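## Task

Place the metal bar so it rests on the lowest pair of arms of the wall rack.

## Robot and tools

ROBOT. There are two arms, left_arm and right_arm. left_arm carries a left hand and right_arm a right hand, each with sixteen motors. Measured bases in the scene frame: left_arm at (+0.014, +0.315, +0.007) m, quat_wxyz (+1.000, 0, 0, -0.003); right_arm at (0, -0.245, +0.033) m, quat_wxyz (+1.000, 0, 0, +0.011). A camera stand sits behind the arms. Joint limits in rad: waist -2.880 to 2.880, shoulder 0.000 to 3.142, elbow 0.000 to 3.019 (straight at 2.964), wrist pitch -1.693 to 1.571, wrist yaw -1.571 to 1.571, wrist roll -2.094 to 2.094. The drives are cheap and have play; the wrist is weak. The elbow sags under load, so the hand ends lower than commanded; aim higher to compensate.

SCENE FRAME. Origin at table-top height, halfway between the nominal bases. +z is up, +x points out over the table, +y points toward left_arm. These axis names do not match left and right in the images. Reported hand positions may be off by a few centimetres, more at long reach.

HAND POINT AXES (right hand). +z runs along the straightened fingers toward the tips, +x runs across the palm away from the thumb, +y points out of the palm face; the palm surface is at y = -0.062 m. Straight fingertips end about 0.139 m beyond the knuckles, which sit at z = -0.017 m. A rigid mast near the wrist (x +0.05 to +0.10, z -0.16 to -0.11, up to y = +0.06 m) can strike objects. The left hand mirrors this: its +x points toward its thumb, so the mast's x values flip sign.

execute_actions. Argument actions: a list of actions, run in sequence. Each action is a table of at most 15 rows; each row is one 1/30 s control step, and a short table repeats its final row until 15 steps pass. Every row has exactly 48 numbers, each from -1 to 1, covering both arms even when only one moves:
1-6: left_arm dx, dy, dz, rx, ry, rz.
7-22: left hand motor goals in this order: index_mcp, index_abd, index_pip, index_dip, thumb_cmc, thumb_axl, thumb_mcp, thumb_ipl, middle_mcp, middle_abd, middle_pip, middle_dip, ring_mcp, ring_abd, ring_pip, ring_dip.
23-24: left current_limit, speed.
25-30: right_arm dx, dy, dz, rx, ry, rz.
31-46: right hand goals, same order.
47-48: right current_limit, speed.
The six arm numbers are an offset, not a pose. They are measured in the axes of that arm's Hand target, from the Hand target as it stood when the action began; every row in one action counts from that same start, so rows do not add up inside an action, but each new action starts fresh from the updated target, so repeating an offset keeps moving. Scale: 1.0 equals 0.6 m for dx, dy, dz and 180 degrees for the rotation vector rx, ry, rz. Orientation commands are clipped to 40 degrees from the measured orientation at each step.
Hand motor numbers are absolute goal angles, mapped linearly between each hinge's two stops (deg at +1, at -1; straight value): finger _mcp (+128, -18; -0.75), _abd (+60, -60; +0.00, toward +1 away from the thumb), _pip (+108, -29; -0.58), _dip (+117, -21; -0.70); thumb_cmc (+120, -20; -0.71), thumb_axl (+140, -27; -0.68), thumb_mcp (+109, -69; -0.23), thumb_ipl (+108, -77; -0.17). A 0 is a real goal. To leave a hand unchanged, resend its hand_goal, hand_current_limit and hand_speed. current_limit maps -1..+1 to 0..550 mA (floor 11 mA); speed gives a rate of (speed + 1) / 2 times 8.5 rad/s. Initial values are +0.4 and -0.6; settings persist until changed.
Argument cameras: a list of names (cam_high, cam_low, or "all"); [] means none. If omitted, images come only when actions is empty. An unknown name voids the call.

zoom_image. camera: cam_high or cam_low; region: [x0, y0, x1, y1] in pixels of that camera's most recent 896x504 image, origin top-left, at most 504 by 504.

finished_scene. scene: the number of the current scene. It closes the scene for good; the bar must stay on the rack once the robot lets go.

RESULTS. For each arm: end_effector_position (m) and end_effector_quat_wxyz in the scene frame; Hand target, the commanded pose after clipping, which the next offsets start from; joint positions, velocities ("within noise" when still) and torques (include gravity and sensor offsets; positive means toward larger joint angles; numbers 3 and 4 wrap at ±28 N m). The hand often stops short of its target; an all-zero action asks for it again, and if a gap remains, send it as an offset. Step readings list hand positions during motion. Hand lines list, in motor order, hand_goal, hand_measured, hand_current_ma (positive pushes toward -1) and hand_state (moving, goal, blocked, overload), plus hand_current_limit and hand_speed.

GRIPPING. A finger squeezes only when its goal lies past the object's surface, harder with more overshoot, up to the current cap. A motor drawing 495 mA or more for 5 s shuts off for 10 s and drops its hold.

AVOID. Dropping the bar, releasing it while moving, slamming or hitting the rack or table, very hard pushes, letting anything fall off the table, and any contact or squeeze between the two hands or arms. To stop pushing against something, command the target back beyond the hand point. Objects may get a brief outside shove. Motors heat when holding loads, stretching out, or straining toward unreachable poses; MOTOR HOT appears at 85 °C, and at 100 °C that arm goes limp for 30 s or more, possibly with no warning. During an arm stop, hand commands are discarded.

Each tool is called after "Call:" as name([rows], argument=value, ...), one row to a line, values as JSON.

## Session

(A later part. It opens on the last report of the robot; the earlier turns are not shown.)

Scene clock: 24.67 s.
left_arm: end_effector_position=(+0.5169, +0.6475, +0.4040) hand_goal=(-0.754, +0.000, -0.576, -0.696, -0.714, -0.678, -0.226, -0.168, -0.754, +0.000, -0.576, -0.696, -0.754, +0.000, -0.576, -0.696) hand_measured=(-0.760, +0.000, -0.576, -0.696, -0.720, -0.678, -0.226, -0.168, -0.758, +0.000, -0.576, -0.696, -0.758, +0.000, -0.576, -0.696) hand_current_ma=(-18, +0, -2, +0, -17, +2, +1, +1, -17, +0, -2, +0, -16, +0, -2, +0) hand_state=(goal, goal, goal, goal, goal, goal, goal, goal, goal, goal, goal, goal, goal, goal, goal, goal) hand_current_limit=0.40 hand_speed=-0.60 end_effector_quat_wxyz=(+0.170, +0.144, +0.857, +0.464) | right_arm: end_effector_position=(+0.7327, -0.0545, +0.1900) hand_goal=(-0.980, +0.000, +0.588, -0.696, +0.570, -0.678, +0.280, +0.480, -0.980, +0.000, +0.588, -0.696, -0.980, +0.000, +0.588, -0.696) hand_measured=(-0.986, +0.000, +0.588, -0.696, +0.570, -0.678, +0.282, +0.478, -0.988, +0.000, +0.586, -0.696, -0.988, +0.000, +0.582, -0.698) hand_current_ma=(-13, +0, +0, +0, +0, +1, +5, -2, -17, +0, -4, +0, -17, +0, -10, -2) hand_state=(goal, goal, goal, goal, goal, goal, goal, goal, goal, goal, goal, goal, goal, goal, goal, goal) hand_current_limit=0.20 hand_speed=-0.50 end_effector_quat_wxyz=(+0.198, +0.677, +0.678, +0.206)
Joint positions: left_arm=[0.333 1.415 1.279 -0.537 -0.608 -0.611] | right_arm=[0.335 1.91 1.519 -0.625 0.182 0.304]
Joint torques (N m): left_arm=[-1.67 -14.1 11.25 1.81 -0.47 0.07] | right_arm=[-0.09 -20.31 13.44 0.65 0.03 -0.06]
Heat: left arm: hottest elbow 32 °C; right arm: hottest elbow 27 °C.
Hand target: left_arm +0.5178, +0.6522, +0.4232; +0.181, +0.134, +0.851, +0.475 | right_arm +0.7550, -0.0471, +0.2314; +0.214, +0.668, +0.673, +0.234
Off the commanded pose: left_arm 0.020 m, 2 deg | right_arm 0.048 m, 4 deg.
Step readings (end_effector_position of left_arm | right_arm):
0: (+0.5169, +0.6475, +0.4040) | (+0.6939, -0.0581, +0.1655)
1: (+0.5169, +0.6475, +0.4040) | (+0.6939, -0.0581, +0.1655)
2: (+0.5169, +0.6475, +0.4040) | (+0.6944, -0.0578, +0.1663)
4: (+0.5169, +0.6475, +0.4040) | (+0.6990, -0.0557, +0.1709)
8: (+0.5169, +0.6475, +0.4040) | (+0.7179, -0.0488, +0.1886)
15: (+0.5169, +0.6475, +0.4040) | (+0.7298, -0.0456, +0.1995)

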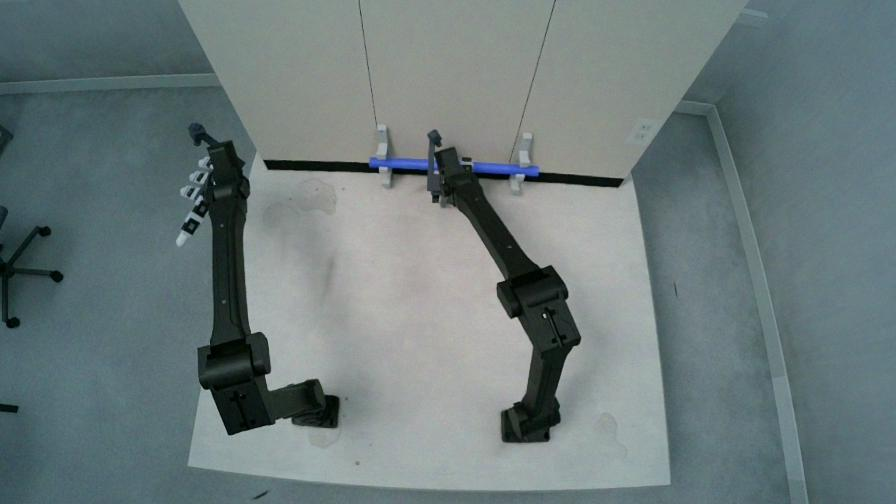

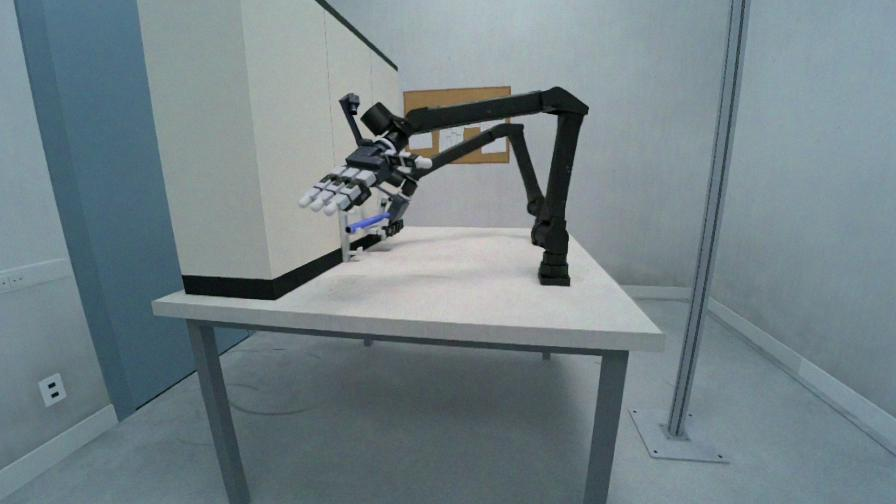

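Call:
execute_actions([
  [[0,0,0,0,0,0,-0.754,0,-0.576,-0.696,-0.714,-0.678,-0.226,-0.168,-0.754,0,-0.576,-0.696,-0.754,0,-0.576,-0.696,0.4,-0.6,0,0.017,0.019,0,0,0,-0.98,0,0.66,-0.696,0.571,-0.678,0.28,0.48,-0.98,0,0.66,-0.696,-0.98,0,0.66,-0.696,0.2,-0.8],[0,0,0,0,0,0,-0.754,0,-0.576,-0.696,-0.714,-0.678,-0.226,-0.168,-0.754,0,-0.576,-0.696,-0.754,0,-0.576,-0.696,0.4,-0.6,0,0.034,0.038,0,0,0,-0.98,0,0.79,-0.696,0.571,-0.678,0.28,0.48,-0.98,0,0.79,-0.696,-0.98,0,0.79,-0.696,0.2,-0.8]],
], cameras=["all"])

Call:
zoom_image(camera="cam_low", region=[330, 160, 460, 260])

Call:
zoom_image(camera="cam_high", region=[340, 110, 580, 245])

Scene clock: 26.03 s.
left_arm: end_effector_position=(+0.5169, +0.6475, +0.4040) hand_goal=(-0.754, +0.000, -0.576, -0.696, -0.714, -0.678, -0.226, -0.168, -0.754, +0.000, -0.576, -0.696, -0.754, +0.000, -0.576, -0.696) hand_measured=(-0.760, +0.000, -0.576, -0.696, -0.720, -0.678, -0.226, -0.168, -0.758, +0.000, -0.576, -0.696, -0.758, +0.000, -0.576, -0.696) hand_current_ma=(-18, +0, -2, +0, -17, +2, +1, +1, -17, +0, -2, +0, -16, +0, -2, +0) hand_state=(goal, goal, goal, goal, goal, goal, goal, goal, goal, goal, goal, goal, goal, goal, goal, goal) hand_current_limit=0.40 hand_speed=-0.60 end_effector_quat_wxyz=(+0.170, +0.144, +0.857, +0.464) | right_arm: end_effector_position=(+0.7582, -0.0454, +0.1856) hand_goal=(-0.980, +0.000, +0.790, -0.696, +0.570, -0.678, +0.280, +0.480, -0.980, +0.000, +0.790, -0.696, -0.980, +0.000, +0.790, -0.696) hand_measured=(-0.988, +0.000, +0.794, -0.694, +0.570, -0.678, +0.278, +0.478, -0.986, +0.000, +0.782, -0.696, -0.986, +0.000, +0.782, -0.698) hand_current_ma=(-17, +0, +8, +4, +0, +1, -5, -4, -12, +0, -16, +0, -12, +0, -14, -2) hand_state=(goal, goal, goal, goal, goal, goal, goal, goal, goal, goal, goal, goal, goal, goal, goal, goal) hand_current_limit=0.20 hand_speed=-0.80 end_effector_quat_wxyz=(+0.196, +0.674, +0.682, +0.207)
Joint positions: left_arm=[0.333 1.415 1.279 -0.537 -0.608 -0.611] | right_arm=[0.332 1.98 1.616 -0.653 0.174 0.293]
Joint torques (N m): left_arm=[-1.38 -14.15 11.23 1.81 -0.49 0.09] | right_arm=[-0.09 -20.72 13.79 0.85 0.03 -0.08]
Heat: left arm: hottest elbow 32 °C; right arm: hottest elbow 27 °C.
Hand target: left_arm +0.5178, +0.6522, +0.4232; +0.181, +0.134, +0.851, +0.475 | right_arm +0.7850, -0.0465, +0.2255; +0.214, +0.668, +0.673, +0.234
Off the commanded pose: left_arm 0.020 m, 2 deg | right_arm 0.048 m, 4 deg.
Step readings (end_effector_position of left_arm | right_arm):
0: (+0.5169, +0.6475, +0.4040) | (+0.7327, -0.0545, +0.1900)
1: (+0.5169, +0.6475, +0.4040) | (+0.7327, -0.0544, +0.1901)
2: (+0.5169, +0.6475, +0.4040) | (+0.7334, -0.0541, +0.1903)
4: (+0.5169, +0.6475, +0.4040) | (+0.7383, -0.0517, +0.1902)
8: (+0.5169, +0.6475, +0.4040) | (+0.7546, -0.0455, +0.1921)
15: (+0.5169, +0.6475, +0.4040) | (+0.7582, -0.0454, +0.1865)

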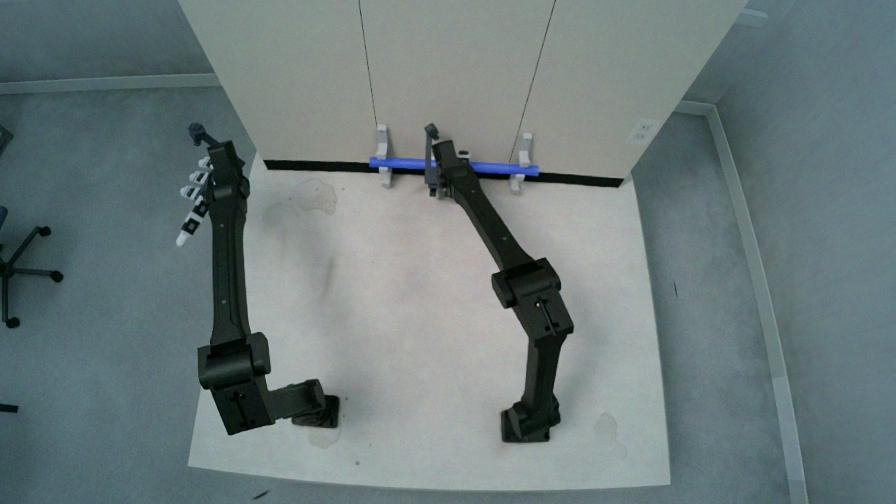

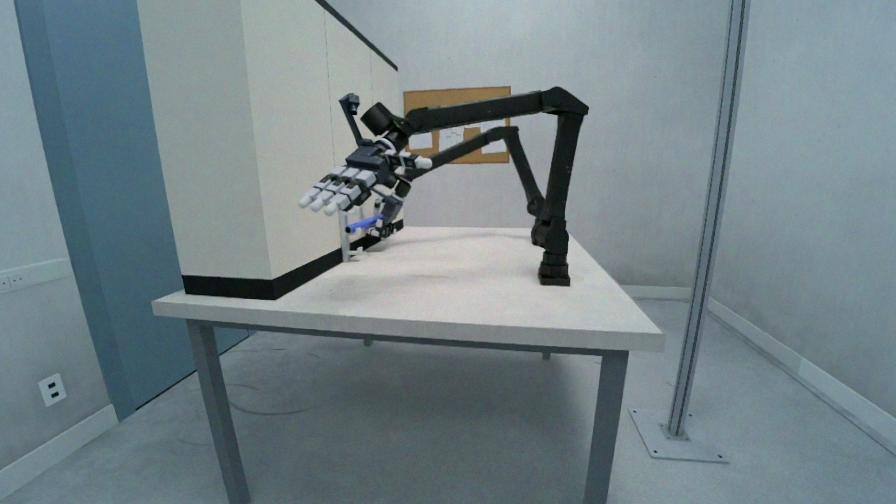

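Scaled by 3.877.

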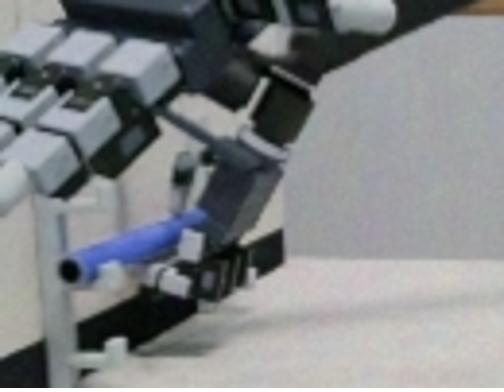

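Scaled by 2.100.

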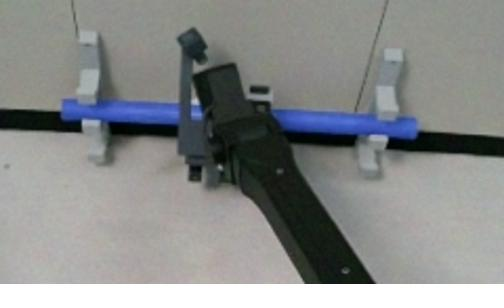

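Call:
execute_actions([
  [[0,0,0,0,0,0,-0.754,0,-0.576,-0.696,-0.714,-0.678,-0.226,-0.168,-0.754,0,-0.576,-0.696,-0.754,0,-0.576,-0.696,0.4,-0.6,-0.008,0.017,0.016,0,0,0,-0.98,0,0.84,-0.6,0.571,-0.678,0.28,0.48,-0.98,0,0.84,-0.6,-0.98,0,0.84,-0.6,0.2,-0.8],[0,0,0,0,0,0,-0.754,0,-0.576,-0.696,-0.714,-0.678,-0.226,-0.168,-0.754,0,-0.576,-0.696,-0.754,0,-0.576,-0.696,0.4,-0.6,-0.017,0.035,0.030,0,0,0,-0.98,0,0.93,-0.45,0.571,-0.678,0.28,0.48,-0.98,0,0.93,-0.45,-0.98,0,0.93,-0.45,0.2,-0.8]],
], cameras=["all"])

Call:
zoom_image(camera="cam_low", region=[330, 160, 460, 260])

Call:
zoom_image(camera="cam_high", region=[340, 110, 580, 245])

Scene clock: 27.27 s.
left_arm: end_effector_position=(+0.5169, +0.6475, +0.4040) hand_goal=(-0.754, +0.000, -0.576, -0.696, -0.714, -0.678, -0.226, -0.168, -0.754, +0.000, -0.576, -0.696, -0.754, +0.000, -0.576, -0.696) hand_measured=(-0.760, +0.000, -0.576, -0.696, -0.720, -0.678, -0.226, -0.168, -0.758, +0.000, -0.576, -0.696, -0.758, +0.000, -0.576, -0.696) hand_current_ma=(-18, +0, -2, +0, -17, +2, +1, +1, -17, +0, -2, +0, -16, +0, -2, +0) hand_state=(goal, goal, goal, goal, goal, goal, goal, goal, goal, goal, goal, goal, goal, goal, goal, goal) hand_current_limit=0.40 hand_speed=-0.60 end_effector_quat_wxyz=(+0.170, +0.144, +0.857, +0.464) | right_arm: end_effector_position=(+0.7712, -0.0453, +0.1750) hand_goal=(-0.980, +0.000, +0.930, -0.450, +0.570, -0.678, +0.280, +0.480, -0.980, +0.000, +0.930, -0.450, -0.980, +0.000, +0.930, -0.450) hand_measured=(-1.000, +0.000, +0.918, -0.450, +0.570, -0.680, +0.196, +0.470, -0.986, +0.000, +0.922, -0.454, -0.986, +0.000, +0.922, -0.454) hand_current_ma=(-52, +0, -24, +0, -1, -4, -330, -33, -11, +0, -15, -6, -14, +0, -14, -7) hand_state=(goal, goal, goal, goal, goal, goal, blocked, goal, goal, goal, goal, goal, goal, goal, goal, goal) hand_current_limit=0.20 hand_speed=-0.80 end_effector_quat_wxyz=(+0.185, +0.677, +0.684, +0.198)
Joint positions: left_arm=[0.333 1.415 1.279 -0.537 -0.608 -0.611] | right_arm=[0.323 2.026 1.677 -0.694 0.157 0.292]
Joint torques (N m): left_arm=[-1.49 -14.1 11.19 1.76 -0.46 0.08] | right_arm=[-0.85 -20.78 15.3 1.46 0.1 -0.29]
Heat: left arm: hottest elbow 32 °C; right arm: hottest elbow 27 °C.
Hand target: left_arm +0.5178, +0.6522, +0.4232; +0.181, +0.134, +0.851, +0.475 | right_arm +0.8128, -0.0562, +0.2235; +0.214, +0.668, +0.673, +0.234
Off the commanded pose: left_arm 0.020 m, 2 deg | right_arm 0.065 m, 6 deg.
Step readings (end_effector_position of left_arm | right_arm):
0: (+0.5169, +0.6475, +0.4040) | (+0.7582, -0.0454, +0.1856)
1: (+0.5169, +0.6475, +0.4040) | (+0.7582, -0.0454, +0.1856)
2: (+0.5169, +0.6475, +0.4040) | (+0.7588, -0.0449, +0.1857)
4: (+0.5169, +0.6475, +0.4040) | (+0.7615, -0.0454, +0.1835)
8: (+0.5169, +0.6475, +0.4040) | (+0.7652, -0.0453, +0.1770)
15: (+0.5169, +0.6475, +0.4040) | (+0.7708, -0.0454, +0.1751)

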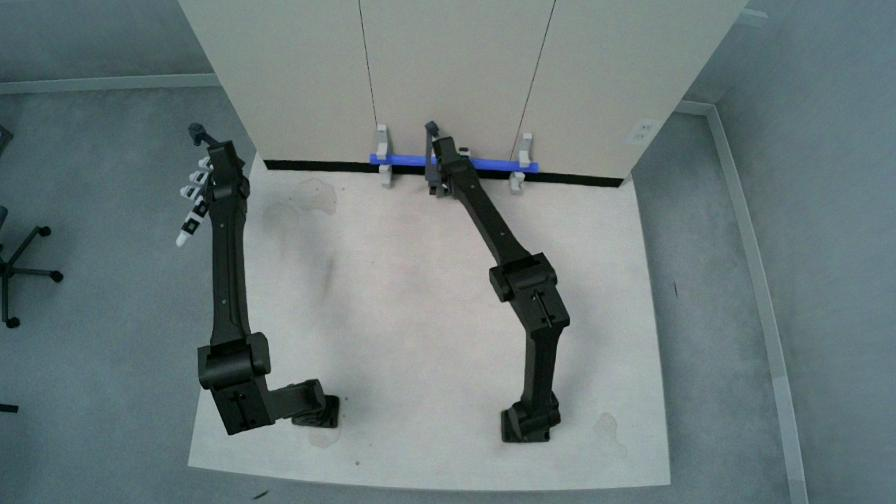

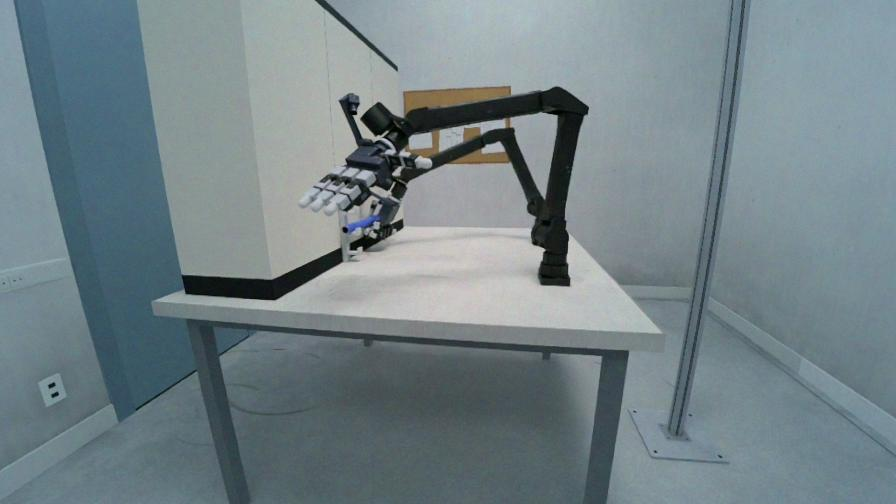

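Scaled by 3.877.

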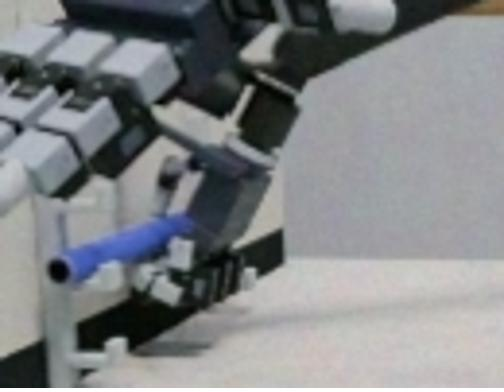

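Scaled by 2.100.

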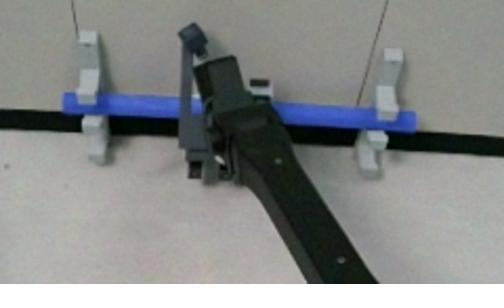

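Call:
execute_actions([
  [[0,0,0,0,0,0,-0.754,0,-0.576,-0.696,-0.714,-0.678,-0.226,-0.168,-0.754,0,-0.576,-0.696,-0.754,0,-0.576,-0.696,0.4,-0.6,0,-0.004,-0.014,-0.005,0,0,-0.98,0,0.93,-0.45,0.571,-0.678,0.28,0.48,-0.98,0,0.93,-0.45,-0.98,0,0.93,-0.45,0.2,-0.8],[0,0,0,0,0,0,-0.754,0,-0.576,-0.696,-0.714,-0.678,-0.226,-0.168,-0.754,0,-0.576,-0.696,-0.754,0,-0.576,-0.696,0.4,-0.6,0,-0.004,-0.028,-0.011,0,0,-0.98,0,0.93,-0.45,0.571,-0.678,0.28,0.48,-0.98,0,0.93,-0.45,-0.98,0,0.93,-0.45,0.2,-0.8]],
], cameras=["all"])

Call:
zoom_image(camera="cam_low", region=[330, 180, 430, 255])

Call:
zoom_image(camera="cam_high", region=[340, 110, 580, 245])

Scene clock: 28.63 s.
left_arm: end_effector_position=(+0.5169, +0.6475, +0.4040) hand_goal=(-0.754, +0.000, -0.576, -0.696, -0.714, -0.678, -0.226, -0.168, -0.754, +0.000, -0.576, -0.696, -0.754, +0.000, -0.576, -0.696) hand_measured=(-0.760, +0.000, -0.576, -0.696, -0.720, -0.678, -0.226, -0.168, -0.758, +0.000, -0.576, -0.696, -0.758, +0.000, -0.576, -0.696) hand_current_ma=(-18, +0, -2, +0, -17, +2, +1, +1, -17, +0, -2, +0, -16, +0, -2, +0) hand_state=(goal, goal, goal, goal, goal, goal, goal, goal, goal, goal, goal, goal, goal, goal, goal, goal) hand_current_limit=0.40 hand_speed=-0.60 end_effector_quat_wxyz=(+0.170, +0.144, +0.857, +0.464) | right_arm: end_effector_position=(+0.7713, -0.0455, +0.1751) hand_goal=(-0.980, +0.000, +0.930, -0.450, +0.570, -0.678, +0.280, +0.480, -0.980, +0.000, +0.930, -0.450, -0.980, +0.000, +0.930, -0.450) hand_measured=(-1.000, +0.000, +0.918, -0.450, +0.570, -0.680, +0.196, +0.470, -0.986, +0.000, +0.922, -0.454, -0.986, +0.000, +0.922, -0.454) hand_current_ma=(-52, +0, -24, +0, -1, -4, -330, -33, -11, +0, -15, -6, -14, +0, -14, -7) hand_state=(goal, goal, goal, goal, goal, goal, blocked, goal, goal, goal, goal, goal, goal, goal, goal, goal) hand_current_limit=0.20 hand_speed=-0.80 end_effector_quat_wxyz=(+0.185, +0.677, +0.684, +0.198)
Joint positions: left_arm=[0.333 1.415 1.279 -0.537 -0.608 -0.611] | right_arm=[0.323 2.026 1.677 -0.694 0.159 0.292]
Joint torques (N m): left_arm=[-1.2 -13.98 11.3 1.72 -0.49 0.07] | right_arm=[-0.67 -24.76 11.36 3.4 0.6 -0.26]
Heat: left arm: hottest elbow 33 °C; right arm: hottest elbow 28 °C.
Hand target: left_arm +0.5178, +0.6522, +0.4232; +0.181, +0.134, +0.851, +0.475 | right_arm +0.8008, -0.0567, +0.2355; +0.226, +0.664, +0.669, +0.246
Off the commanded pose: left_arm 0.020 m, 2 deg | right_arm 0.068 m, 8 deg.
Step readings (end_effector_position of left_arm | right_arm):
0: (+0.5169, +0.6475, +0.4040) | (+0.7712, -0.0453, +0.1750)
1: (+0.5169, +0.6475, +0.4040) | (+0.7712, -0.0453, +0.1750)
2: (+0.5169, +0.6475, +0.4040) | (+0.7712, -0.0453, +0.1750)
4: (+0.5169, +0.6475, +0.4040) | (+0.7712, -0.0453, +0.1750)
8: (+0.5169, +0.6475, +0.4040) | (+0.7713, -0.0455, +0.1751)
15: (+0.5169, +0.6475, +0.4040) | (+0.7713, -0.0455, +0.1751)

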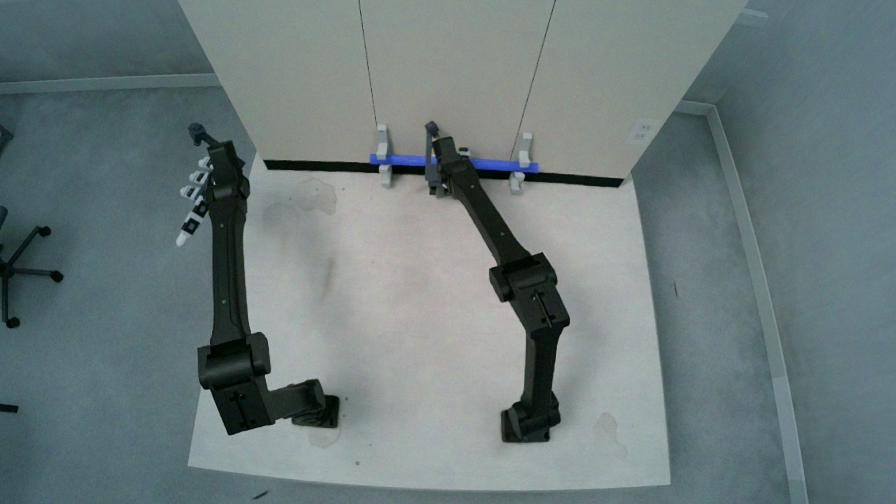

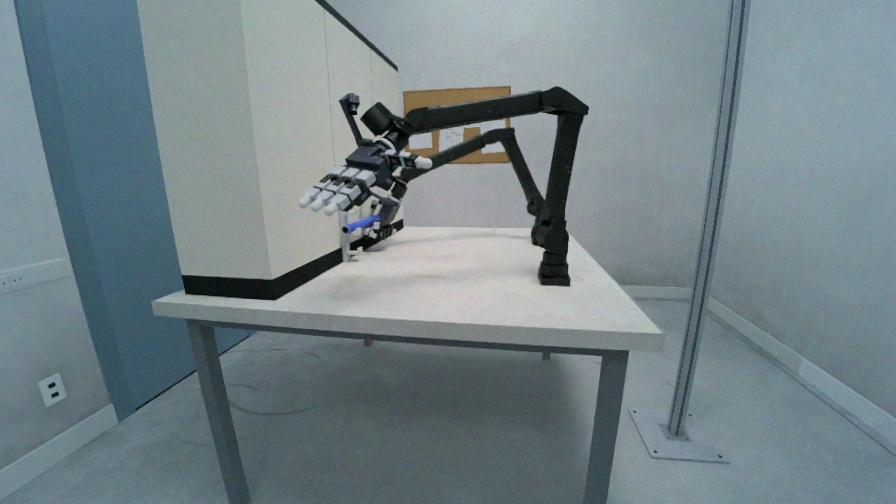

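Scaled by 5.040.

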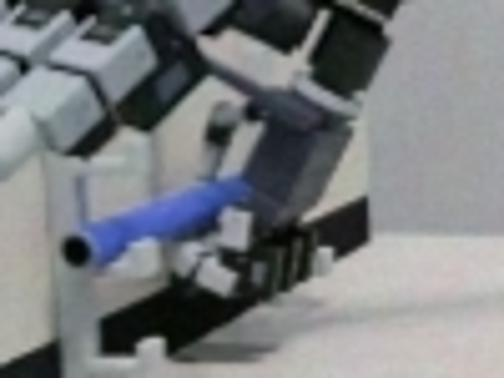

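Scaled by 2.100.

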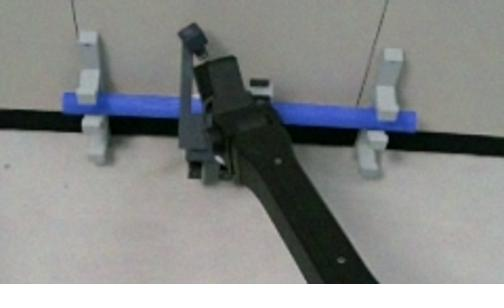

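Call:
execute_actions([
  [[0,0,0,0,0,0,-0.754,0,-0.576,-0.696,-0.714,-0.678,-0.226,-0.168,-0.754,0,-0.576,-0.696,-0.754,0,-0.576,-0.696,0.4,-0.6,0,0.0,-0.014,0,0,0,-0.98,0,0.93,-0.45,0.571,-0.678,0.20,0.48,-0.98,0,0.93,-0.45,-0.98,0,0.93,-0.45,0.2,-0.8],[0,0,0,0,0,0,-0.754,0,-0.576,-0.696,-0.714,-0.678,-0.226,-0.168,-0.754,0,-0.576,-0.696,-0.754,0,-0.576,-0.696,0.4,-0.6,0,0.0,-0.028,0,0,0,-0.98,0,0.93,-0.45,0.571,-0.678,0.2,0.48,-0.98,0,0.93,-0.45,-0.98,0,0.93,-0.45,0.2,-0.8]],
], cameras=["all"])

Call:
zoom_image(camera="cam_low", region=[330, 180, 430, 255])

Call:
zoom_image(camera="cam_high", region=[340, 110, 580, 245])

Scene clock: 29.73 s.
left_arm: end_effector_position=(+0.5169, +0.6475, +0.4040) hand_goal=(-0.754, +0.000, -0.576, -0.696, -0.714, -0.678, -0.226, -0.168, -0.754, +0.000, -0.576, -0.696, -0.754, +0.000, -0.576, -0.696) hand_measured=(-0.760, +0.000, -0.576, -0.696, -0.720, -0.678, -0.226, -0.168, -0.758, +0.000, -0.576, -0.696, -0.758, +0.000, -0.576, -0.696) hand_current_ma=(-18, +0, -2, +0, -17, +2, +1, +1, -17, +0, -2, +0, -16, +0, -2, +0) hand_state=(goal, goal, goal, goal, goal, goal, goal, goal, goal, goal, goal, goal, goal, goal, goal, goal) hand_current_limit=0.40 hand_speed=-0.60 end_effector_quat_wxyz=(+0.170, +0.144, +0.857, +0.464) | right_arm: end_effector_position=(+0.7713, -0.0454, +0.1763) hand_goal=(-0.980, +0.000, +0.930, -0.450, +0.570, -0.678, +0.200, +0.480, -0.980, +0.000, +0.930, -0.450, -0.980, +0.000, +0.930, -0.450) hand_measured=(-1.000, +0.000, +0.920, -0.450, +0.570, -0.680, +0.192, +0.474, -0.986, +0.000, +0.922, -0.454, -0.988, +0.000, +0.922, -0.454) hand_current_ma=(-52, +0, -23, +0, -1, -3, -24, -15, -11, +0, -15, -6, -15, +0, -16, -7) hand_state=(goal, goal, goal, goal, goal, goal, goal, goal, goal, goal, goal, goal, goal, goal, goal, goal) hand_current_limit=0.20 hand_speed=-0.80 end_effector_quat_wxyz=(+0.186, +0.676, +0.685, +0.198)
Joint positions: left_arm=[0.333 1.415 1.279 -0.537 -0.608 -0.611] | right_arm=[0.323 2.024 1.677 -0.694 0.159 0.29]
Joint torques (N m): left_arm=[-1.32 -14.21 11.22 1.78 -0.47 0.08] | right_arm=[-0.5 -27.46 10.11 2.74 0.67 -0.25]
Heat: left arm: hottest elbow 33 °C; right arm: hottest elbow 28 °C.
Hand target: left_arm +0.5178, +0.6522, +0.4232; +0.181, +0.134, +0.851, +0.475 | right_arm +0.7902, -0.0572, +0.2485; +0.226, +0.664, +0.669, +0.246
Off the commanded pose: left_arm 0.020 m, 2 deg | right_arm 0.076 m, 7 deg.
Step readings (end_effector_position of left_arm | right_arm):
0: (+0.5169, +0.6475, +0.4040) | (+0.7713, -0.0455, +0.1751)
1: (+0.5169, +0.6475, +0.4040) | (+0.7713, -0.0455, +0.1751)
2: (+0.5169, +0.6475, +0.4040) | (+0.7713, -0.0455, +0.1751)
4: (+0.5169, +0.6475, +0.4040) | (+0.7713, -0.0454, +0.1763)
8: (+0.5169, +0.6475, +0.4040) | (+0.7713, -0.0454, +0.1763)
15: (+0.5169, +0.6475, +0.4040) | (+0.7713, -0.0454, +0.1763)

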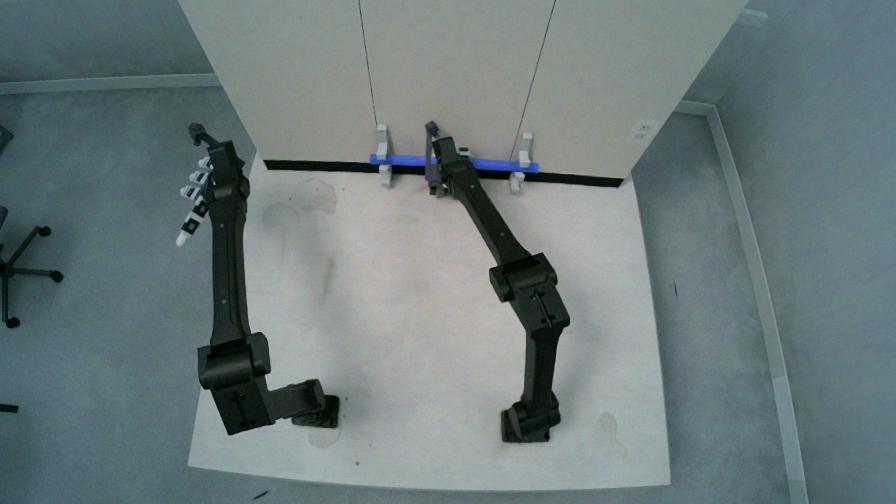

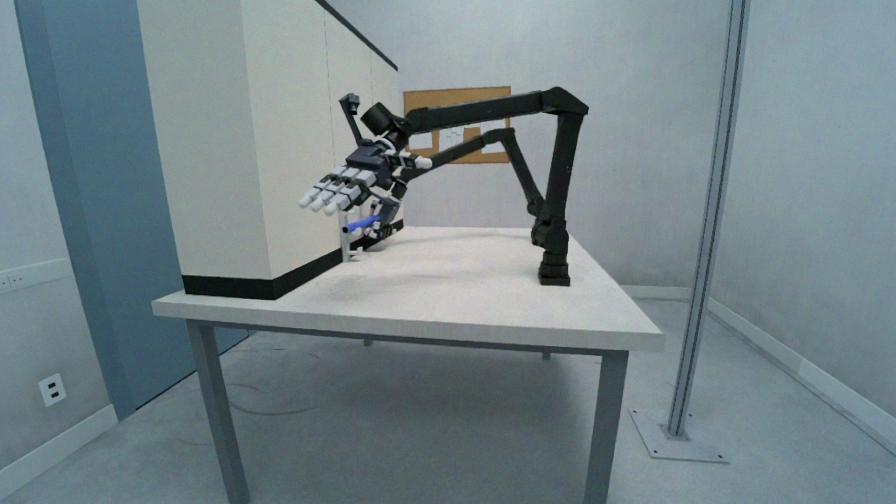

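Scaled by 5.040.

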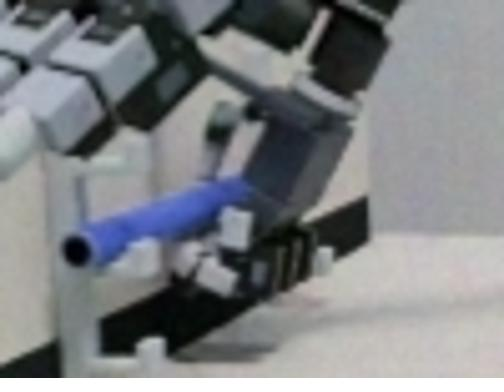

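Scaled by 2.100.

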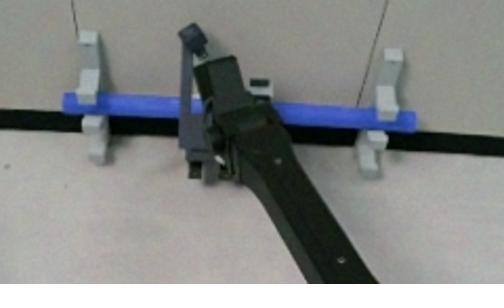

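Call:
execute_actions([
  [[0,0,0,0,0,0,-0.754,0,-0.576,-0.696,-0.714,-0.678,-0.226,-0.168,-0.754,0,-0.576,-0.696,-0.754,0,-0.576,-0.696,0.4,-0.6,0,0.005,-0.02,0,0,0,-0.98,0,0.93,-0.45,0.571,-0.678,0.20,0.48,-0.98,0,0.93,-0.45,-0.98,0,0.93,-0.45,0.2,-0.8]],
], cameras=[])

Scene clock: 30.70 s.
left_arm: end_effector_position=(+0.5169, +0.6475, +0.4040) hand_goal=(-0.754, +0.000, -0.576, -0.696, -0.714, -0.678, -0.226, -0.168, -0.754, +0.000, -0.576, -0.696, -0.754, +0.000, -0.576, -0.696) hand_measured=(-0.760, +0.000, -0.576, -0.696, -0.720, -0.678, -0.226, -0.168, -0.758, +0.000, -0.576, -0.696, -0.758, +0.000, -0.576, -0.696) hand_current_ma=(-18, +0, -2, +0, -17, +2, +1, +1, -17, +0, -2, +0, -16, +0, -2, +0) hand_state=(goal, goal, goal, goal, goal, goal, goal, goal, goal, goal, goal, goal, goal, goal, goal, goal) hand_current_limit=0.40 hand_speed=-0.60 end_effector_quat_wxyz=(+0.170, +0.144, +0.857, +0.464) | right_arm: end_effector_position=(+0.7710, -0.0455, +0.1870) hand_goal=(-0.980, +0.000, +0.930, -0.450, +0.570, -0.678, +0.200, +0.480, -0.980, +0.000, +0.930, -0.450, -0.980, +0.000, +0.930, -0.450) hand_measured=(-1.000, +0.000, +0.922, -0.450, +0.570, -0.680, +0.202, +0.478, -0.986, +0.000, +0.922, -0.454, -0.988, +0.000, +0.924, -0.454) hand_current_ma=(-52, +0, -18, +0, -1, -3, +2, -3, -11, +0, -15, -6, -16, +0, -13, -5) hand_state=(goal, goal, goal, goal, goal, goal, goal, goal, goal, goal, goal, goal, goal, goal, goal, goal) hand_current_limit=0.20 hand_speed=-0.80 end_effector_quat_wxyz=(+0.189, +0.675, +0.683, +0.204)
Joint positions: left_arm=[0.333 1.415 1.279 -0.537 -0.608 -0.611] | right_arm=[0.323 2.01 1.677 -0.694 0.159 0.29]
Joint torques (N m): left_arm=[-1.2 -14.27 11.22 1.8 -0.48 0.08] | right_arm=[-0.44 -27.34 10.18 1.88 0.72 -0.21]
Heat: left arm: hottest elbow 33 °C; right arm: hottest elbow 28 °C.
Hand target: left_arm +0.5178, +0.6522, +0.4232; +0.181, +0.134, +0.851, +0.475 | right_arm +0.7850, -0.0576, +0.2597; +0.226, +0.664, +0.669, +0.246
Off the commanded pose: left_arm 0.020 m, 2 deg | right_arm 0.075 m, 7 deg.
Step readings (end_effector_position of left_arm | right_arm):
0: (+0.5169, +0.6475, +0.4040) | (+0.7713, -0.0454, +0.1763)
1: (+0.5169, +0.6475, +0.4040) | (+0.7713, -0.0454, +0.1763)
2: (+0.5169, +0.6475, +0.4040) | (+0.7713, -0.0454, +0.1775)
4: (+0.5169, +0.6475, +0.4040) | (+0.7713, -0.0453, +0.1787)
8: (+0.5169, +0.6475, +0.4040) | (+0.7712, -0.0454, +0.1822)
15: (+0.5169, +0.6475, +0.4040) | (+0.7710, -0.0455, +0.1870)
No camera images: "cameras" was empty.

Call:
execute_actions(actions=[], cameras=["all"])

Call:
zoom_image(camera="cam_low", region=[355, 190, 415, 245])

Call:
zoom_image(camera="cam_high", region=[360, 110, 560, 210])

Scene clock: 30.80 s.
left_arm: end_effector_position=(+0.5169, +0.6475, +0.4040) hand_goal=(-0.754, +0.000, -0.576, -0.696, -0.714, -0.678, -0.226, -0.168, -0.754, +0.000, -0.576, -0.696, -0.754, +0.000, -0.576, -0.696) hand_measured=(-0.760, +0.000, -0.576, -0.696, -0.720, -0.678, -0.226, -0.168, -0.758, +0.000, -0.576, -0.696, -0.758, +0.000, -0.576, -0.696) hand_current_ma=(-18, +0, -2, +0, -17, +2, +1, +1, -17, +0, -2, +0, -16, +0, -2, +0) hand_state=(goal, goal, goal, goal, goal, goal, goal, goal, goal, goal, goal, goal, goal, goal, goal, goal) hand_current_limit=0.40 hand_speed=-0.60 end_effector_quat_wxyz=(+0.170, +0.144, +0.857, +0.464) | right_arm: end_effector_position=(+0.7710, -0.0455, +0.1870) hand_goal=(-0.980, +0.000, +0.930, -0.450, +0.570, -0.678, +0.200, +0.480, -0.980, +0.000, +0.930, -0.450, -0.980, +0.000, +0.930, -0.450) hand_measured=(-1.000, +0.000, +0.922, -0.450, +0.570, -0.680, +0.202, +0.478, -0.986, +0.000, +0.922, -0.454, -0.988, +0.000, +0.924, -0.454) hand_current_ma=(-52, +0, -18, +0, -1, -3, +2, -3, -11, +0, -15, -6, -16, +0, -13, -5) hand_state=(goal, goal, goal, goal, goal, goal, goal, goal, goal, goal, goal, goal, goal, goal, goal, goal) hand_current_limit=0.20 hand_speed=-0.80 end_effector_quat_wxyz=(+0.189, +0.675, +0.683, +0.204)
Joint positions: left_arm=[0.333 1.415 1.279 -0.537 -0.608 -0.611] | right_arm=[0.323 2.01 1.677 -0.694 0.159 0.29]
Joint velocities: left_arm=[-0.015 -0.005 0.022 0.002 -0.168 -0.066] | right_arm=[within noise]
Joint torques (N m): left_arm=[-1.14 -13.92 11.29 1.83 -0.47 0.08] | right_arm=[-0.32 -27.52 10.09 1.83 0.69 -0.2]
Motor temperatures (°C): left_arm=[25 28 33 25 24 24] | right_arm=[22 26 28 24 25 23]
Heat: left arm: hottest elbow 33 °C; right arm: hottest elbow 28 °C.
Hand target: left_arm +0.5178, +0.6522, +0.4232; +0.181, +0.134, +0.851, +0.475 | right_arm +0.7850, -0.0576, +0.2597; +0.226, +0.664, +0.669, +0.246
Off the commanded pose: left_arm 0.020 m, 2 deg | right_arm 0.075 m, 7 deg.

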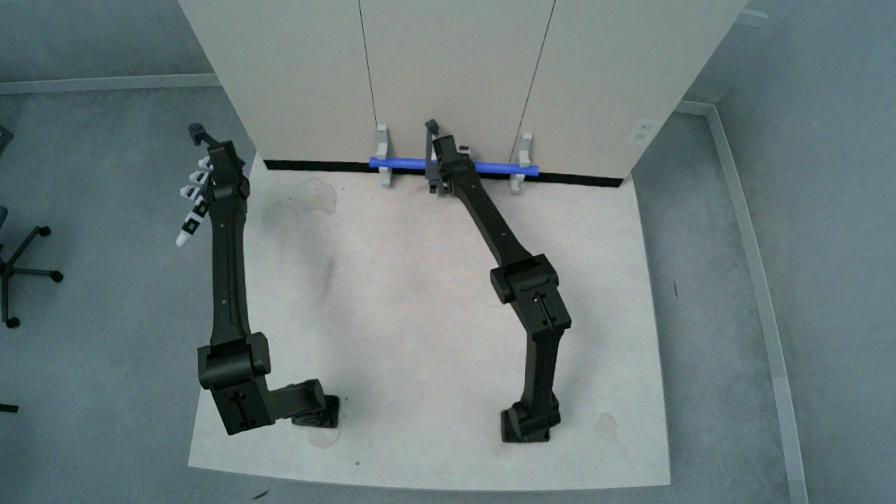

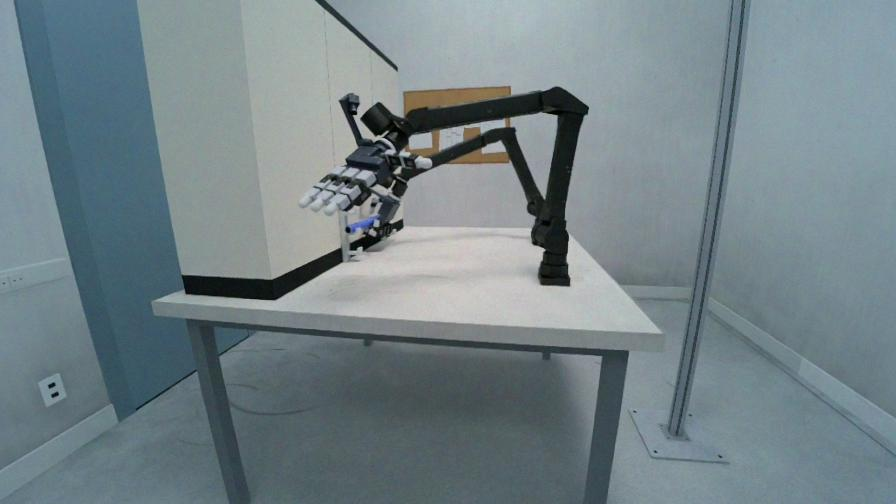

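Scaled by 8.400.

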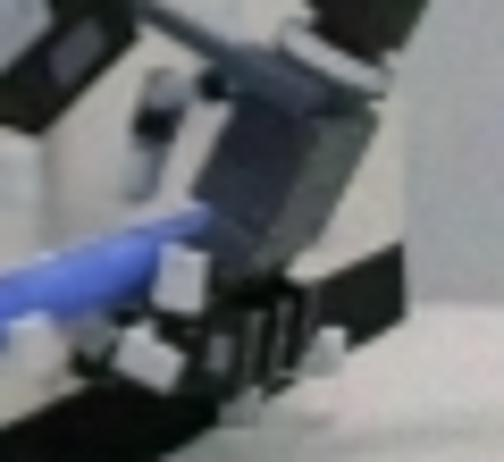

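Scaled by 2.520.

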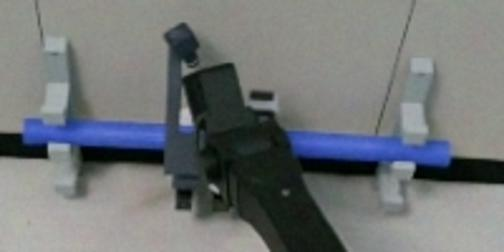

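Call:
execute_actions([
  [[0,0,0,0,0,0,-0.754,0,-0.576,-0.696,-0.714,-0.678,-0.226,-0.168,-0.754,0,-0.576,-0.696,-0.754,0,-0.576,-0.696,0.4,-0.6,0,0.01,0.007,0,0,0,-0.98,0,0.95,-0.42,0.571,-0.678,0.40,0.48,-0.98,0,0.95,-0.42,-0.98,0,0.95,-0.42,0.2,-0.8],[0,0,0,0,0,0,-0.754,0,-0.576,-0.696,-0.714,-0.678,-0.226,-0.168,-0.754,0,-0.576,-0.696,-0.754,0,-0.576,-0.696,0.4,-0.6,0,0.018,0.013,0,0,0,-0.98,0,0.97,-0.4,0.571,-0.678,0.6,0.48,-0.98,0,0.97,-0.4,-0.98,0,0.97,-0.4,0.2,-0.8]],
], cameras=["all"])

Call:
zoom_image(camera="cam_low", region=[355, 190, 415, 245])

Call:
zoom_image(camera="cam_high", region=[360, 110, 560, 210])

Scene clock: 32.20 s.
left_arm: end_effector_position=(+0.5169, +0.6475, +0.4040) hand_goal=(-0.754, +0.000, -0.576, -0.696, -0.714, -0.678, -0.226, -0.168, -0.754, +0.000, -0.576, -0.696, -0.754, +0.000, -0.576, -0.696) hand_measured=(-0.760, +0.000, -0.576, -0.696, -0.720, -0.678, -0.226, -0.168, -0.758, +0.000, -0.576, -0.696, -0.758, +0.000, -0.576, -0.696) hand_current_ma=(-18, +0, -2, +0, -17, +2, +1, +1, -17, +0, -2, +0, -16, +0, -2, +0) hand_state=(goal, goal, goal, goal, goal, goal, goal, goal, goal, goal, goal, goal, goal, goal, goal, goal) hand_current_limit=0.40 hand_speed=-0.60 end_effector_quat_wxyz=(+0.170, +0.144, +0.857, +0.464) | right_arm: end_effector_position=(+0.7733, -0.0465, +0.1888) hand_goal=(-0.980, +0.000, +0.970, -0.400, +0.570, -0.678, +0.600, +0.480, -0.980, +0.000, +0.970, -0.400, -0.980, +0.000, +0.970, -0.400) hand_measured=(-0.996, +0.000, +0.966, -0.400, +0.570, -0.678, +0.348, +0.468, -0.986, +0.000, +0.956, -0.406, -0.994, -0.006, +0.940, -0.416) hand_current_ma=(-39, +0, -5, +0, -1, +0, -330, -35, -13, -1, -34, -9, -33, -9, -81, -36) hand_state=(goal, goal, goal, goal, goal, goal, blocked, goal, goal, goal, goal, goal, goal, goal, blocked, goal) hand_current_limit=0.20 hand_speed=-0.80 end_effector_quat_wxyz=(+0.195, +0.665, +0.692, +0.201)
Joint positions: left_arm=[0.333 1.415 1.279 -0.537 -0.608 -0.611] | right_arm=[0.318 2.01 1.679 -0.693 0.164 0.255]
Joint torques (N m): left_arm=[-1.2 -14.15 11.23 1.77 -0.49 0.09] | right_arm=[-0.38 -25.17 13.41 1.28 0.29 0]
Heat: left arm: hottest elbow 33 °C; right arm: hottest elbow 28 °C.
Hand target: left_arm +0.5178, +0.6522, +0.4232; +0.181, +0.134, +0.851, +0.475 | right_arm +0.7983, -0.0574, +0.2605; +0.226, +0.664, +0.669, +0.246
Off the commanded pose: left_arm 0.020 m, 2 deg | right_arm 0.077 m, 7 deg.
Step readings (end_effector_position of left_arm | right_arm):
0: (+0.5169, +0.6475, +0.4040) | (+0.7710, -0.0455, +0.1870)
1: (+0.5169, +0.6475, +0.4040) | (+0.7710, -0.0455, +0.1870)
2: (+0.5169, +0.6475, +0.4040) | (+0.7711, -0.0453, +0.1870)
4: (+0.5169, +0.6475, +0.4040) | (+0.7721, -0.0446, +0.1886)
8: (+0.5169, +0.6475, +0.4040) | (+0.7723, -0.0468, +0.1878)
15: (+0.5169, +0.6475, +0.4040) | (+0.7733, -0.0467, +0.1888)

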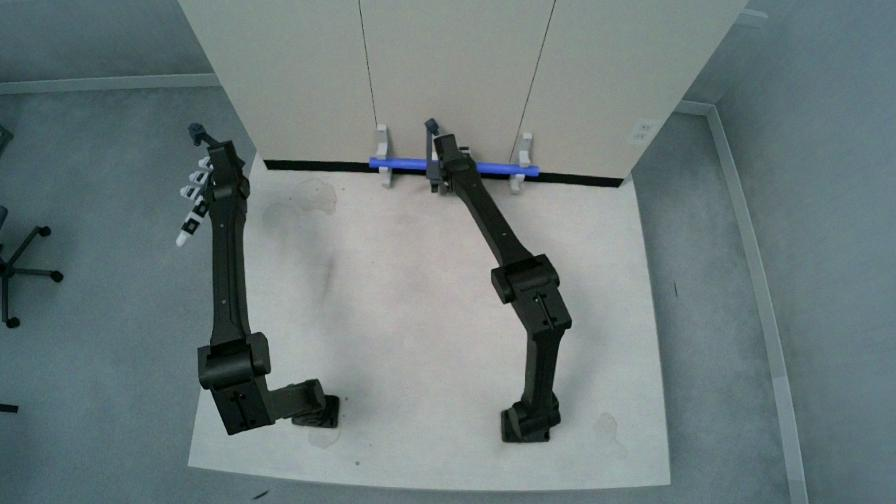

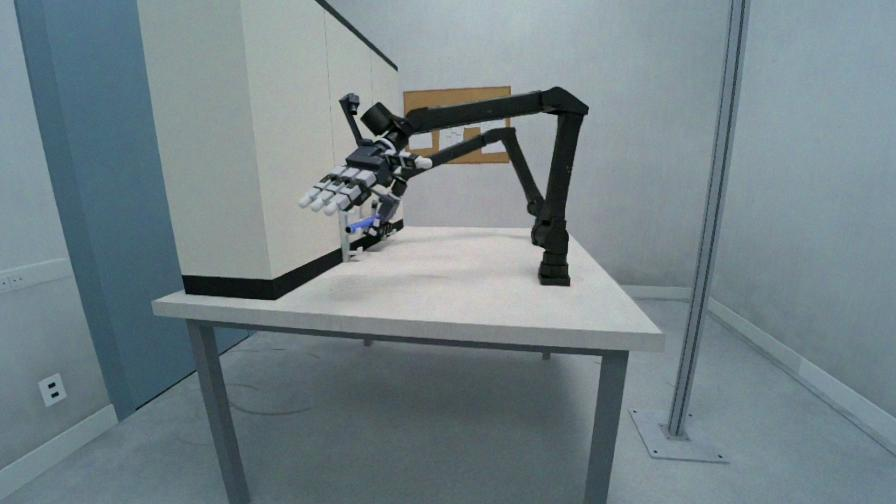

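Scaled by 8.400.

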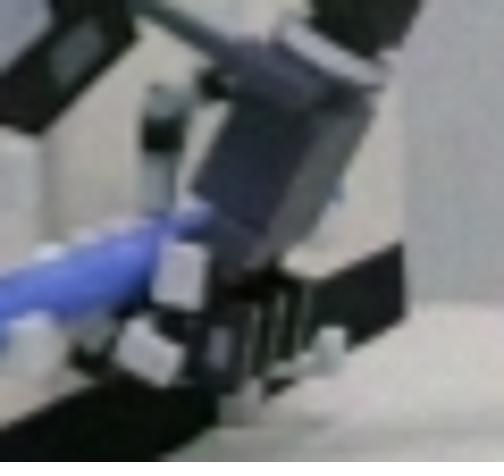

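Scaled by 2.520.

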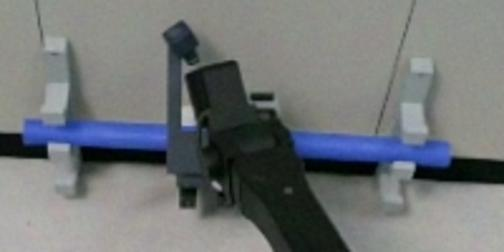

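Call:
execute_actions([
  [[0,0,0,0,0,0,-0.754,0,-0.576,-0.696,-0.714,-0.678,-0.226,-0.168,-0.754,0,-0.576,-0.696,-0.754,0,-0.576,-0.696,0.4,-0.6,0,0.01,-0.013,0,0,0,-0.98,0,0.97,-0.4,0.571,-0.678,0.6,0.4,-0.98,0,0.97,-0.4,-0.98,0,0.97,-0.4,0.2,-0.8],[0,0,0,0,0,0,-0.754,0,-0.576,-0.696,-0.714,-0.678,-0.226,-0.168,-0.754,0,-0.576,-0.696,-0.754,0,-0.576,-0.696,0.4,-0.6,0,0.02,-0.027,0,0,0,-0.98,0,0.97,-0.4,0.571,-0.678,0.6,0.35,-0.98,0,0.97,-0.4,-0.98,0,0.97,-0.4,0.2,-0.8]],
], cameras=["all"])

Call:
zoom_image(camera="cam_low", region=[335, 180, 415, 253])

Call:
zoom_image(camera="cam_high", region=[360, 110, 560, 210])

Scene clock: 34.03 s.
left_arm: end_effector_position=(+0.5169, +0.6475, +0.4040) hand_goal=(-0.754, +0.000, -0.576, -0.696, -0.714, -0.678, -0.226, -0.168, -0.754, +0.000, -0.576, -0.696, -0.754, +0.000, -0.576, -0.696) hand_measured=(-0.760, +0.000, -0.576, -0.696, -0.720, -0.678, -0.226, -0.168, -0.758, +0.000, -0.576, -0.696, -0.758, +0.000, -0.576, -0.696) hand_current_ma=(-18, +0, -2, +0, -17, +2, +1, +1, -17, +0, -2, +0, -16, +0, -2, +0) hand_state=(goal, goal, goal, goal, goal, goal, goal, goal, goal, goal, goal, goal, goal, goal, goal, goal) hand_current_limit=0.40 hand_speed=-0.60 end_effector_quat_wxyz=(+0.170, +0.144, +0.857, +0.464) | right_arm: end_effector_position=(+0.7734, -0.0468, +0.1918) hand_goal=(-0.980, +0.000, +0.970, -0.400, +0.570, -0.678, +0.600, +0.350, -0.980, +0.000, +0.970, -0.400, -0.980, +0.000, +0.970, -0.400) hand_measured=(-0.998, -0.008, +0.958, -0.394, +0.570, -0.676, +0.418, +0.348, -0.994, -0.008, +0.938, -0.406, -0.998, -0.014, +0.924, -0.416) hand_current_ma=(-49, -15, -24, +12, -1, +2, -330, -5, -37, -14, -87, -9, -48, -28, -137, -36) hand_state=(goal, goal, goal, goal, goal, goal, blocked, goal, goal, goal, blocked, goal, goal, goal, blocked, goal) hand_current_limit=0.20 hand_speed=-0.80 end_effector_quat_wxyz=(+0.195, +0.665, +0.694, +0.196)
Joint positions: left_arm=[0.333 1.415 1.279 -0.537 -0.608 -0.611] | right_arm=[0.318 2.01 1.691 -0.714 0.167 0.252]
Joint torques (N m): left_arm=[-1.38 -13.8 11.3 1.73 -0.46 0.08] | right_arm=[-0.56 -26.7 14.42 0.35 0.2 0]
Heat: left arm: hottest elbow 33 °C; right arm: hottest elbow 29 °C.
Hand target: left_arm +0.5178, +0.6522, +0.4232; +0.181, +0.134, +0.851, +0.475 | right_arm +0.7974, -0.0579, +0.2806; +0.226, +0.664, +0.669, +0.246
Off the commanded pose: left_arm 0.020 m, 2 deg | right_arm 0.093 m, 7 deg.
Step readings (end_effector_position of left_arm | right_arm):
0: (+0.5169, +0.6475, +0.4040) | (+0.7733, -0.0465, +0.1888)
1: (+0.5169, +0.6475, +0.4040) | (+0.7733, -0.0465, +0.1888)
2: (+0.5169, +0.6475, +0.4040) | (+0.7733, -0.0468, +0.1889)
4: (+0.5169, +0.6475, +0.4040) | (+0.7732, -0.0471, +0.1907)
8: (+0.5169, +0.6475, +0.4040) | (+0.7737, -0.0467, +0.1918)
15: (+0.5169, +0.6475, +0.4040) | (+0.7734, -0.0468, +0.1918)

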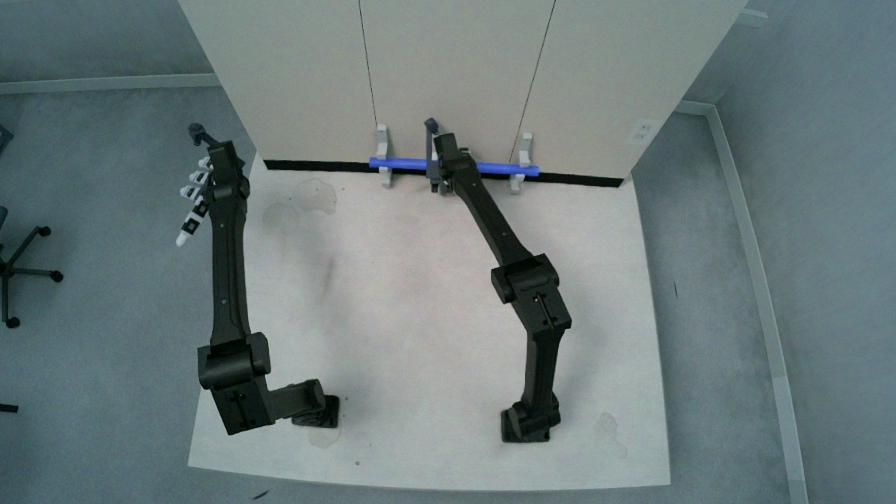

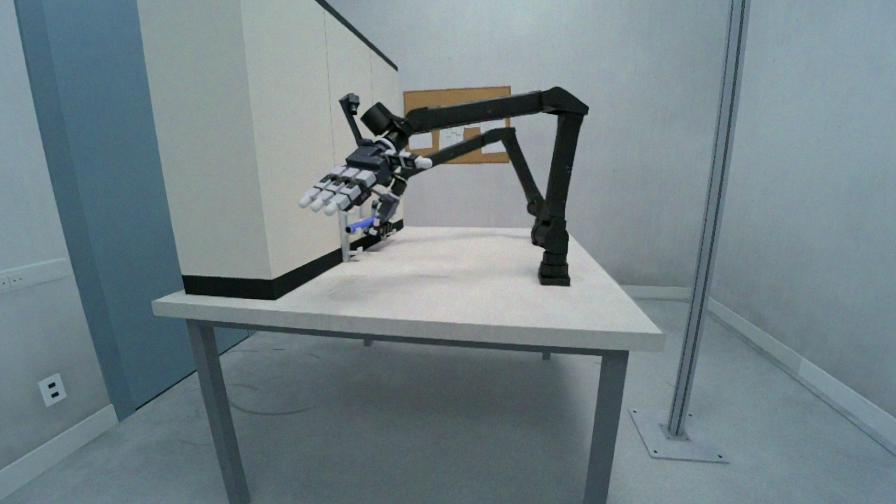

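Scaled by 6.300.

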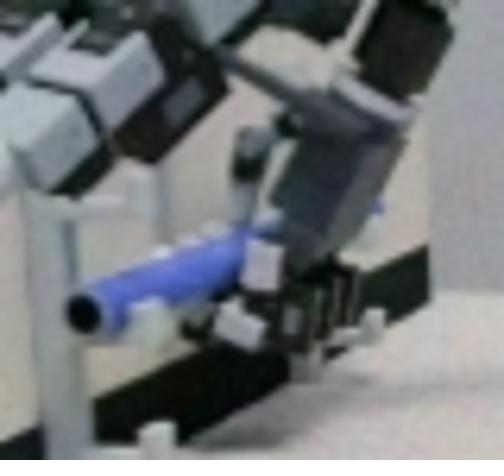

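Scaled by 2.520.

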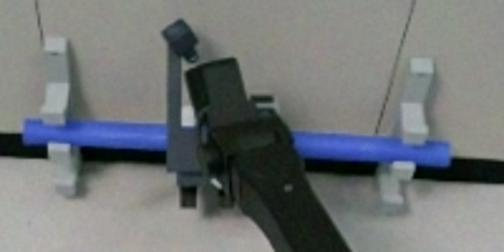

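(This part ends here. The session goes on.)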